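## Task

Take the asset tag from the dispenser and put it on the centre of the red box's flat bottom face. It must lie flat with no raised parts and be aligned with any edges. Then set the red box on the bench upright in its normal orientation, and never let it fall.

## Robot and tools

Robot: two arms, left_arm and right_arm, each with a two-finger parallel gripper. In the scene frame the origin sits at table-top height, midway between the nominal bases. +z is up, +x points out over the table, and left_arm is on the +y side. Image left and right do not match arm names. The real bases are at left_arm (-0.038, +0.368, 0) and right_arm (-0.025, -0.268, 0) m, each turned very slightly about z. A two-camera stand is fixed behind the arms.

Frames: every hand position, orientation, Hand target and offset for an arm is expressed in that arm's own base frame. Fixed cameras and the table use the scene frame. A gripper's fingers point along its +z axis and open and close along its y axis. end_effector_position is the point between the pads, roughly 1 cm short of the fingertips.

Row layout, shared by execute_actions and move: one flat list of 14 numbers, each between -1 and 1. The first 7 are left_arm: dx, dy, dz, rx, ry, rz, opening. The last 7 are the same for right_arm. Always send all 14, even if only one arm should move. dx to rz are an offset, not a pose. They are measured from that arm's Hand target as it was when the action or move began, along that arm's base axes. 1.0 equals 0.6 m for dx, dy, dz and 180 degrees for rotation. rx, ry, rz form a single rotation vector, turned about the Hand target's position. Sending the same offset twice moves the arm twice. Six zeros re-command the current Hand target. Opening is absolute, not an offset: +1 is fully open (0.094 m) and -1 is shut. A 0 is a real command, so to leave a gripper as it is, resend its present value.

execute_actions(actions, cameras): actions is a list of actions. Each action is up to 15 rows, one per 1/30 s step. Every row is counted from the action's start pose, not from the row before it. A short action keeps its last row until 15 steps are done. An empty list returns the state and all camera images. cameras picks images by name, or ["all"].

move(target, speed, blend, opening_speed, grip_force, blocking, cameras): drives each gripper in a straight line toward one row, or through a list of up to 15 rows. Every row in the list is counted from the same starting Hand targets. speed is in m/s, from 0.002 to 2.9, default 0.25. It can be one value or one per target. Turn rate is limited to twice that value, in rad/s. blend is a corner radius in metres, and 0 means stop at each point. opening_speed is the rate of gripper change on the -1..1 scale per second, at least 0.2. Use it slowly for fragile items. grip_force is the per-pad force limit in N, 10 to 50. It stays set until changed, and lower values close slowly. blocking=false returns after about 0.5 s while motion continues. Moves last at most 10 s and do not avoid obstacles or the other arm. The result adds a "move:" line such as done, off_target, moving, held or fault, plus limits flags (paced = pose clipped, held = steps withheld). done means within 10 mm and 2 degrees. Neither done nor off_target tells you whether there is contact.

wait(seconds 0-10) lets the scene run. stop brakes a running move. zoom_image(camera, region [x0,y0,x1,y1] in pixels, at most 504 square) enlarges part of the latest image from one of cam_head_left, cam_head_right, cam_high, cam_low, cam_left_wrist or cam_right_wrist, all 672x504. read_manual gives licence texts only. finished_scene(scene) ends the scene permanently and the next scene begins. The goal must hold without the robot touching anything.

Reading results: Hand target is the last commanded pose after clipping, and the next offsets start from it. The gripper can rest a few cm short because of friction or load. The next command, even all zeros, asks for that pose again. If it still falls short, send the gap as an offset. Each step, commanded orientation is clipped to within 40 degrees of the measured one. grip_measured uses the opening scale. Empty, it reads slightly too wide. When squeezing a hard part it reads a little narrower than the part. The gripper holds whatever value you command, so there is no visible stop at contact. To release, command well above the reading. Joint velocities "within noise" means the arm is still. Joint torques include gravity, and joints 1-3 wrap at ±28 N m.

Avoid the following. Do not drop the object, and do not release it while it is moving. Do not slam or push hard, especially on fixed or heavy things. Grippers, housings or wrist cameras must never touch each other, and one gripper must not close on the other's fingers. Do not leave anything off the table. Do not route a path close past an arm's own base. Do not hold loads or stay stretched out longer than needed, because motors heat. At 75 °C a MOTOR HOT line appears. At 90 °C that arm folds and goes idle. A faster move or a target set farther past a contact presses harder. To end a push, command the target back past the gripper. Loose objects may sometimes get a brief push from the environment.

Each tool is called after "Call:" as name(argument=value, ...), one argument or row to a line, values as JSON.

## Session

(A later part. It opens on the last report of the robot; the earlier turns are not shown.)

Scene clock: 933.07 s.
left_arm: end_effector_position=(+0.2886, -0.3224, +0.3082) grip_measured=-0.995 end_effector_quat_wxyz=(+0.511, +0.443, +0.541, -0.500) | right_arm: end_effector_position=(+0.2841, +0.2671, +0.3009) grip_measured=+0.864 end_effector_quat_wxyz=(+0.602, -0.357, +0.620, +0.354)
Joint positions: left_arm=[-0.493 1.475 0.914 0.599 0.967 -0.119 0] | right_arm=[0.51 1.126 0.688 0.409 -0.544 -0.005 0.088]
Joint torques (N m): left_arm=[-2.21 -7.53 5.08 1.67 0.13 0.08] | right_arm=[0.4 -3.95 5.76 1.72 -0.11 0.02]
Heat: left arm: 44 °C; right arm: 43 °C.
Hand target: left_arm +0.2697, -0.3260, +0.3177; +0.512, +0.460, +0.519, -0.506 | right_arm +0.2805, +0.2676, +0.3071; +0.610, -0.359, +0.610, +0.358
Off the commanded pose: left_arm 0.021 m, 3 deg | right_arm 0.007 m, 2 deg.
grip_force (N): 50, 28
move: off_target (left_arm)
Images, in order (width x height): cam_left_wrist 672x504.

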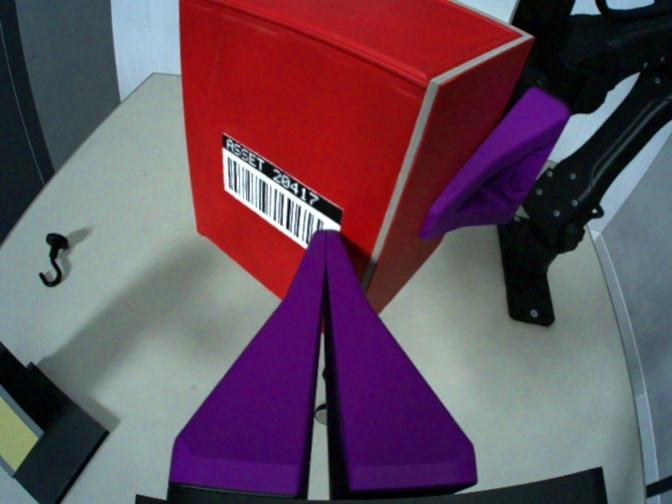

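Call:
move(
  target=[
    [0.0433, 0.0717, 0, 0, 0, 0, -1, 0, 0, 0, 0, 0, 0, 0.72],
    [0.0, 0.2333, 0, 0, 0, 0, -1, 0, 0, 0, 0, 0, 0, 0.72],
  ],
  speed=0.12,
  blend=[0.02, 0],
  cameras=["cam_left_wrist", "cam_low"],
)

Call:
zoom_image(
  camera="cam_left_wrist",
  region=[200, 0, 600, 300],
)

Call:
zoom_image(
  camera="cam_low",
  region=[240, 115, 310, 210],
)

Scene clock: 943.00 s.
left_arm: end_effector_position=(+0.2723, -0.1874, +0.3193) grip_measured=-0.995 end_effector_quat_wxyz=(+0.510, +0.460, +0.521, -0.506) | right_arm: end_effector_position=(+0.2842, +0.2670, +0.3009) grip_measured=+0.864 end_effector_quat_wxyz=(+0.602, -0.357, +0.620, +0.354)
Joint positions: left_arm=[-0.033 1.326 0.746 0.908 1.467 -0.383 0] | right_arm=[0.51 1.126 0.688 0.409 -0.543 -0.005 0.088]
Joint torques (N m): left_arm=[0.47 -3.81 4.59 1.27 -0.13 -0.08] | right_arm=[0.42 -3.89 5.75 1.73 -0.08 0.02]
Heat: left arm: 44 °C; right arm: 43 °C.
Hand target: left_arm +0.2697, -0.1860, +0.3177; +0.512, +0.460, +0.519, -0.506 | right_arm +0.2805, +0.2675, +0.3071; +0.610, -0.359, +0.610, +0.358
Off the commanded pose: left_arm 0.003 m, 0 deg | right_arm 0.007 m, 2 deg.
grip_force (N): 50, 28
move: done
Images, in order (width x height): cam_low 672x504, cam_left_wrist 672x504.

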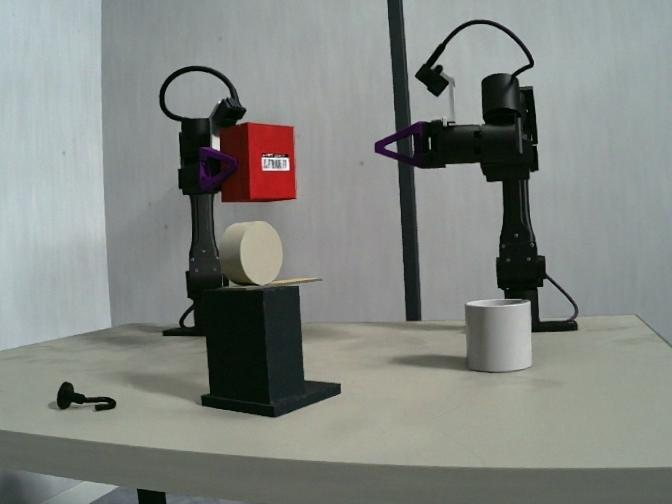

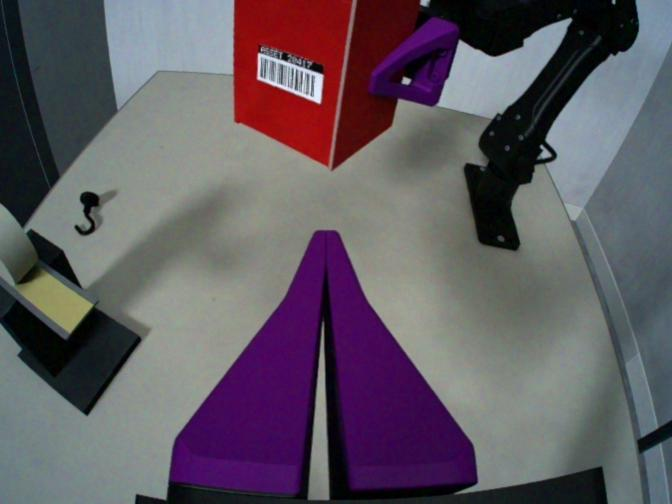

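Scaled by 1.260 from the camera's 672x504 image, which has a finer 960x720 frame.

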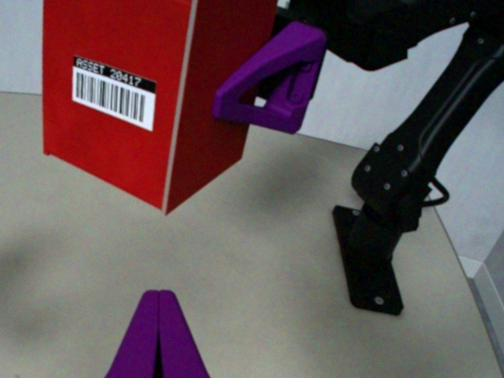

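Scaled by 5.305.

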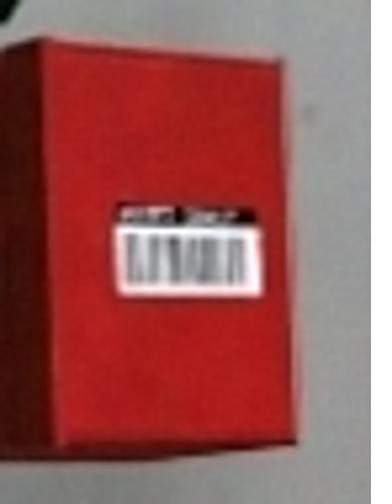

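Call:
move(
  target=[0, 0, 0, 0, 0, 0, -1, 0.2142, -0.2392, -0.295, -0.3218, 0.3955, -0.1892, 0.72],
  speed=0.2,
  cameras=["cam_right_wrist", "cam_low", "cam_high"],
)

Scene clock: 952.00 s.
left_arm: end_effector_position=(+0.2723, -0.1874, +0.3193) grip_measured=-0.995 end_effector_quat_wxyz=(+0.510, +0.460, +0.521, -0.506) | right_arm: end_effector_position=(+0.4021, +0.1252, +0.1237) grip_measured=+0.864 end_effector_quat_wxyz=(-0.013, -0.156, +0.988, +0.001)
Joint positions: left_arm=[-0.033 1.326 0.746 0.909 1.467 -0.384 0] | right_arm=[0.297 2.218 2.158 -1.534 -0.006 -0.017 0.088]
Joint torques (N m): left_arm=[0.49 -3.95 4.67 1.2 -0.12 -0.01] | right_arm=[-0.36 -10.37 8.17 0.16 0.03 0.04]
Heat: left arm: 43 °C; right arm: 43 °C.
Hand target: left_arm +0.2697, -0.1861, +0.3178; +0.512, +0.461, +0.521, -0.505 | right_arm +0.4091, +0.1241, +0.1302; +0.000, -0.151, +0.988, +0.000
Off the commanded pose: left_arm 0.003 m, 0 deg | right_arm 0.010 m, 2 deg.
grip_force (N): 50, 28
move: done
Images, in order (width x height): cam_high 672x504, cam_low 672x504, cam_right_wrist 672x504.

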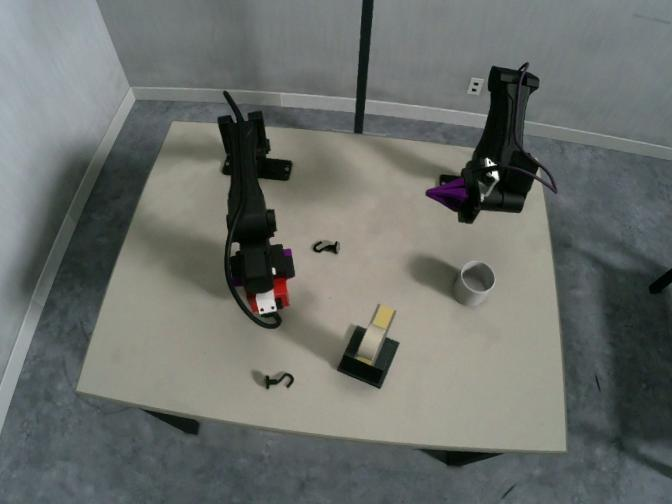

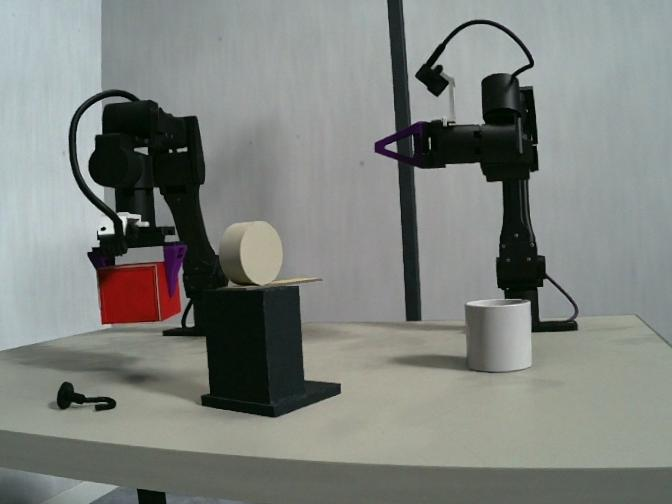

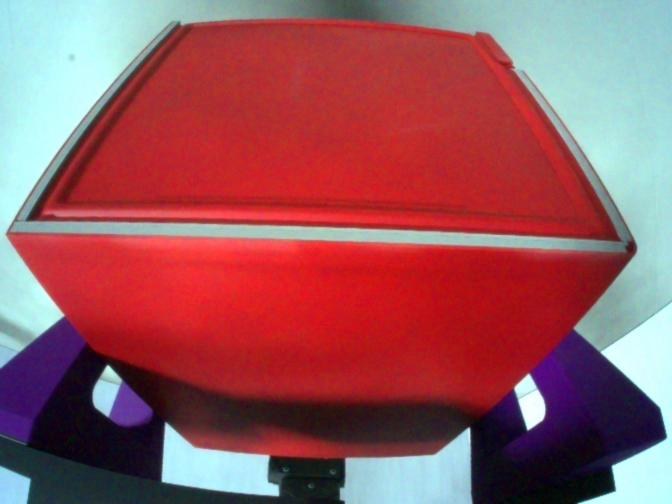

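Call:
move(
  target=[
    [0, 0, 0, 0, 0, 0, -1, 0.0, 0.0, -0.1283, 0, 0, 0, 0.72],
    [0, 0, 0, 0, 0, 0, -1, 0.0, 0.0, -0.150, 0, 0, 0, 0.72],
  ],
  speed=[0.08, 0.02],
  blend=[0.003, 0],
  cameras=["cam_right_wrist", "cam_low"],
)

Scene clock: 957.23 s.
left_arm: end_effector_position=(+0.2723, -0.1874, +0.3193) grip_measured=-0.995 end_effector_quat_wxyz=(+0.510, +0.460, +0.521, -0.506) | right_arm: end_effector_position=(+0.4074, +0.1264, +0.0412) grip_measured=+0.864 end_effector_quat_wxyz=(-0.004, -0.156, +0.988, +0.001)
Joint positions: left_arm=[-0.033 1.326 0.746 0.909 1.467 -0.384 0] | right_arm=[0.297 2.218 1.829 -1.19 -0.003 -0.016 0.088]
Joint torques (N m): left_arm=[0.44 -3.93 4.66 1.19 -0.13 0] | right_arm=[-0.35 -11.28 4.12 0.38 0.01 0.03]
Heat: left arm: 43 °C; right arm: 42 °C.
Hand target: left_arm +0.2697, -0.1861, +0.3178; +0.512, +0.461, +0.521, -0.505 | right_arm +0.4090, +0.1240, +0.0402; +0.000, -0.152, +0.988, +0.000
Off the commanded pose: left_arm 0.003 m, 0 deg | right_arm 0.003 m, 1 deg.
grip_force (N): 50, 28
move: done
Images, in order (width x height): cam_low 672x504, cam_right_wrist 672x504.

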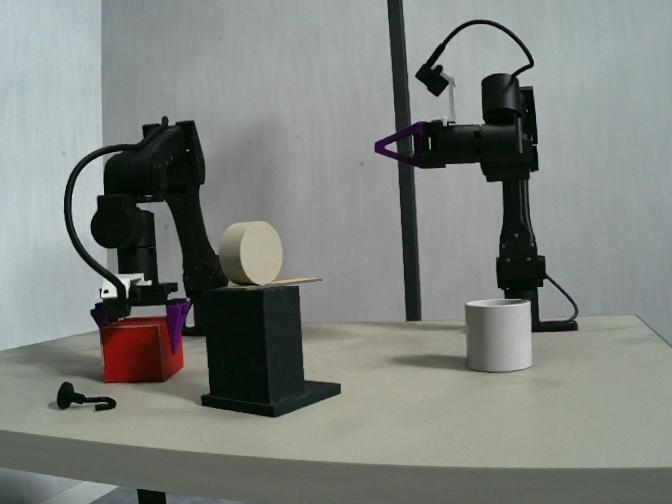

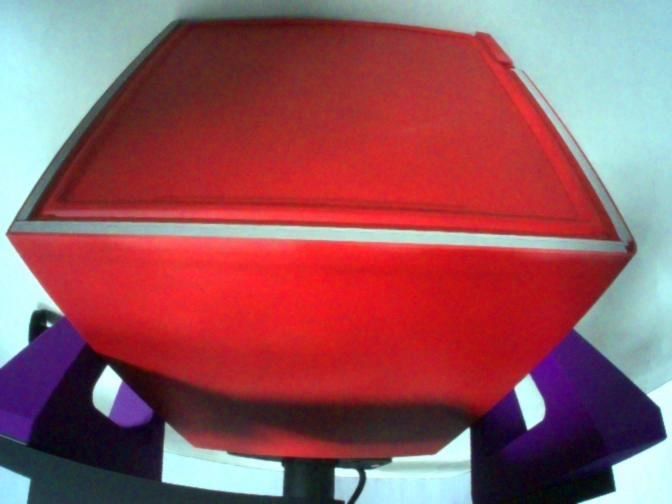

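Call:
move(
  target=[0, 0, 0, 0, 0, 0, -1, 0.0, 0.0, -0.0217, 0, 0, 0, 0.72],
  speed=0.02,
  cameras=["cam_low"],
)

Scene clock: 960.03 s.
left_arm: end_effector_position=(+0.2723, -0.1874, +0.3193) grip_measured=-0.995 end_effector_quat_wxyz=(+0.510, +0.460, +0.521, -0.506) | right_arm: end_effector_position=(+0.4076, +0.1248, +0.0386) grip_measured=+0.864 end_effector_quat_wxyz=(-0.002, -0.155, +0.988, -0.003)
Joint positions: left_arm=[-0.033 1.326 0.746 0.909 1.467 -0.384 0] | right_arm=[0.297 2.215 1.813 -1.173 0.005 -0.014 0.088]
Joint torques (N m): left_arm=[0.46 -3.93 4.63 1.2 -0.12 0] | right_arm=[-0.39 -10.19 2.35 0.66 -0.06 0.01]
Heat: left arm: 43 °C; right arm: 41 °C.
Hand target: left_arm +0.2697, -0.1861, +0.3178; +0.512, +0.461, +0.521, -0.505 | right_arm +0.4090, +0.1240, +0.0270; +0.000, -0.151, +0.988, +0.000
Off the commanded pose: left_arm 0.003 m, 0 deg | right_arm 0.012 m, 1 deg.
grip_force (N): 50, 28
move: off_target (right_arm)
Images, in order (width x height): cam_low 672x504.

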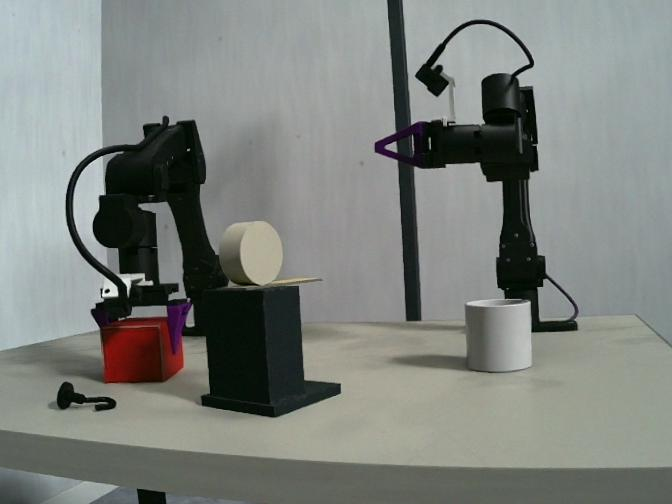

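Call:
move(
  target=[0, 0, 0, 0, 0, 0, -1, 0.0, 0.0, -0.0150, 0, 0, 0, 0.72],
  speed=0.02,
  cameras=["cam_low"],
)

Scene clock: 964.33 s.
left_arm: end_effector_position=(+0.2723, -0.1874, +0.3193) grip_measured=-0.995 end_effector_quat_wxyz=(+0.510, +0.460, +0.521, -0.506) | right_arm: end_effector_position=(+0.4075, +0.1247, +0.0381) grip_measured=+0.864 end_effector_quat_wxyz=(+0.003, -0.155, +0.988, -0.002)
Joint positions: left_arm=[-0.033 1.326 0.746 0.909 1.467 -0.384 0] | right_arm=[0.297 2.204 1.794 -1.154 0.005 -0.014 0.088]
Joint torques (N m): left_arm=[0.44 -3.9 4.7 1.2 -0.12 -0.01] | right_arm=[-0.38 -8.84 1.87 0.81 -0.07 0]
Heat: left arm: 43 °C; right arm: 41 °C.
Hand target: left_arm +0.2697, -0.1861, +0.3178; +0.512, +0.461, +0.521, -0.505 | right_arm +0.4090, +0.1240, +0.0181; +0.000, -0.151, +0.988, +0.000
Off the commanded pose: left_arm 0.003 m, 0 deg | right_arm 0.020 m, 1 deg.
grip_force (N): 50, 28
move: off_target (right_arm)
Images, in order (width x height): cam_low 672x504.

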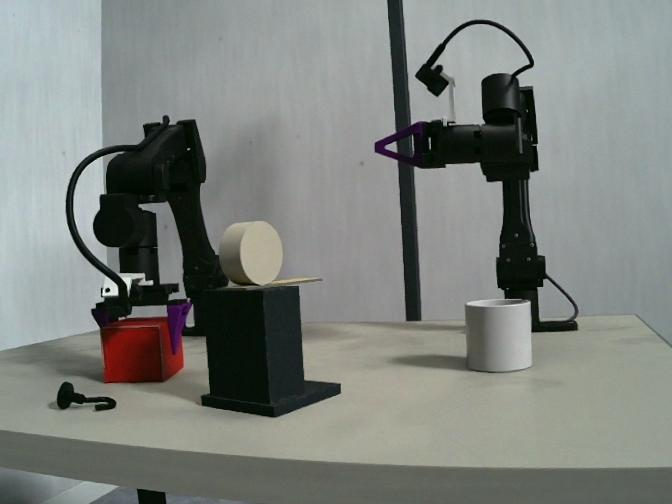

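Call:
move(
  target=[
    [0, 0, 0, 0, 0, 0, -1, 0.0, 0.0, 0.0375, 0, 0, 0, 0.72],
    [0, 0, 0, 0, 0, 0, -1, 0.0, 0.0, 0.0375, 0, 0, 0, 1.0],
  ],
  speed=0.03,
  opening_speed=0.3,
  cameras=["cam_right_wrist", "cam_low"],
)

Scene clock: 971.97 s.
left_arm: end_effector_position=(+0.2723, -0.1874, +0.3193) grip_measured=-0.995 end_effector_quat_wxyz=(+0.510, +0.460, +0.521, -0.506) | right_arm: end_effector_position=(+0.4052, +0.1240, +0.0397) grip_measured=+0.998 end_effector_quat_wxyz=(-0.002, -0.155, +0.988, -0.003)
Joint positions: left_arm=[-0.033 1.326 0.746 0.909 1.467 -0.384 0] | right_arm=[0.297 2.204 1.8 -1.172 0.005 -0.014 0.094]
Joint torques (N m): left_arm=[0.46 -3.93 4.64 1.19 -0.14 0.01] | right_arm=[-0.38 -10.09 6.65 0.2 -0.07 0]
Heat: left arm: 43 °C; right arm: 40 °C.
Hand target: left_arm +0.2697, -0.1861, +0.3178; +0.512, +0.461, +0.521, -0.505 | right_arm +0.4091, +0.1240, +0.0406; +0.000, -0.151, +0.988, +0.000
Off the commanded pose: left_arm 0.003 m, 0 deg | right_arm 0.004 m, 1 deg.
grip_force (N): 50, 28
move: done
Images, in order (width x height): cam_low 672x504, cam_right_wrist 672x504.

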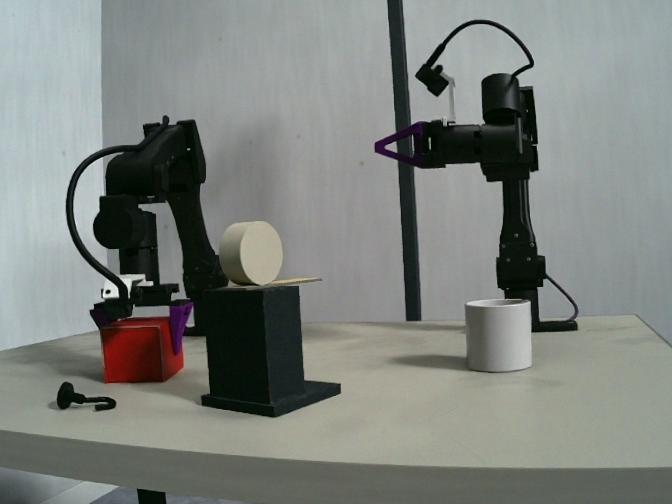

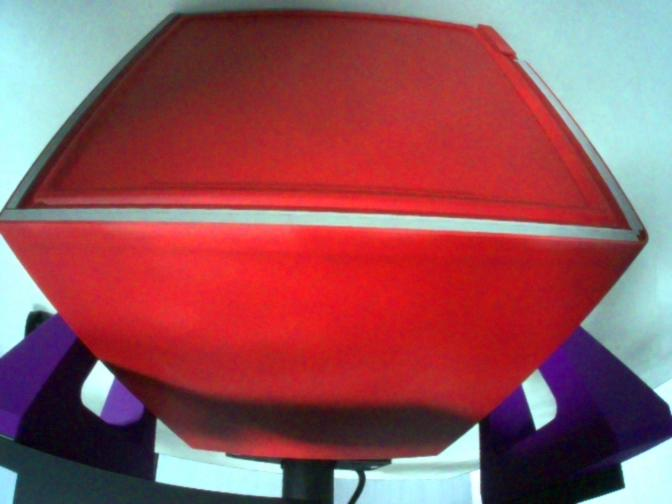

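Call:
move(
  target=[0, 0, 0, 0, 0, 0, -1, -0.01, 0.0, 0.19, 0, 0, 0, 1.0],
  speed=0.08,
  cameras=["cam_right_wrist", "cam_low", "cam_high"],
)

Scene clock: 977.63 s.
left_arm: end_effector_position=(+0.2723, -0.1874, +0.3193) grip_measured=-0.995 end_effector_quat_wxyz=(+0.510, +0.460, +0.521, -0.506) | right_arm: end_effector_position=(+0.3996, +0.1223, +0.1382) grip_measured=+0.998 end_effector_quat_wxyz=(-0.007, -0.155, +0.988, -0.004)
Joint positions: left_arm=[-0.033 1.326 0.746 0.909 1.467 -0.384 0] | right_arm=[0.297 2.204 2.193 -1.575 0.005 -0.013 0.094]
Joint torques (N m): left_arm=[0.44 -3.95 4.68 1.19 -0.13 0] | right_arm=[-0.02 -12.57 7.2 0.19 -0.07 0.05]
Heat: left arm: 42 °C; right arm: 40 °C.
Hand target: left_arm +0.2697, -0.1861, +0.3178; +0.512, +0.461, +0.521, -0.505 | right_arm +0.4030, +0.1240, +0.1545; +0.000, -0.152, +0.988, -0.001
Off the commanded pose: left_arm 0.003 m, 0 deg | right_arm 0.017 m, 1 deg.
joint sent to its limit (right arm) — joint 4 (wrist pitch), lower limit. The joint targets still meet the commanded pose.
grip_force (N): 50, 28
move: off_target (right_arm)
Images, in order (width x height): cam_high 672x504, cam_low 672x504, cam_right_wrist 672x504.

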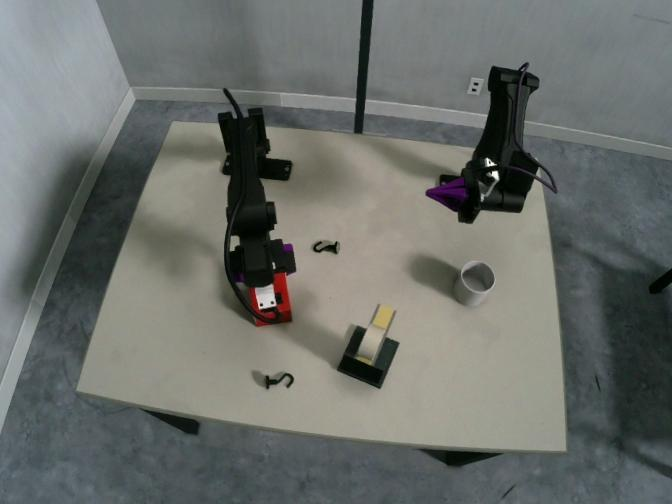

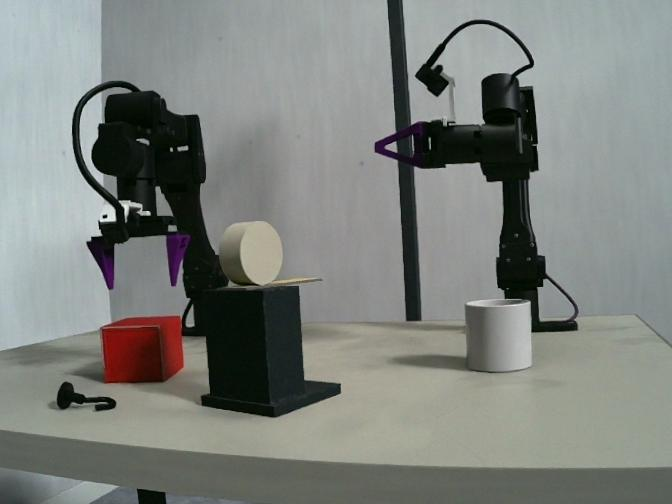

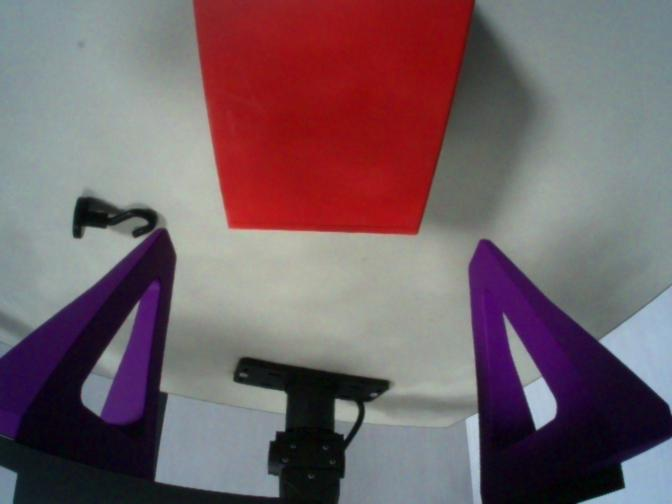

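Call:
finished_scene(
  scene=1,
)

The scene is finished: the task was done.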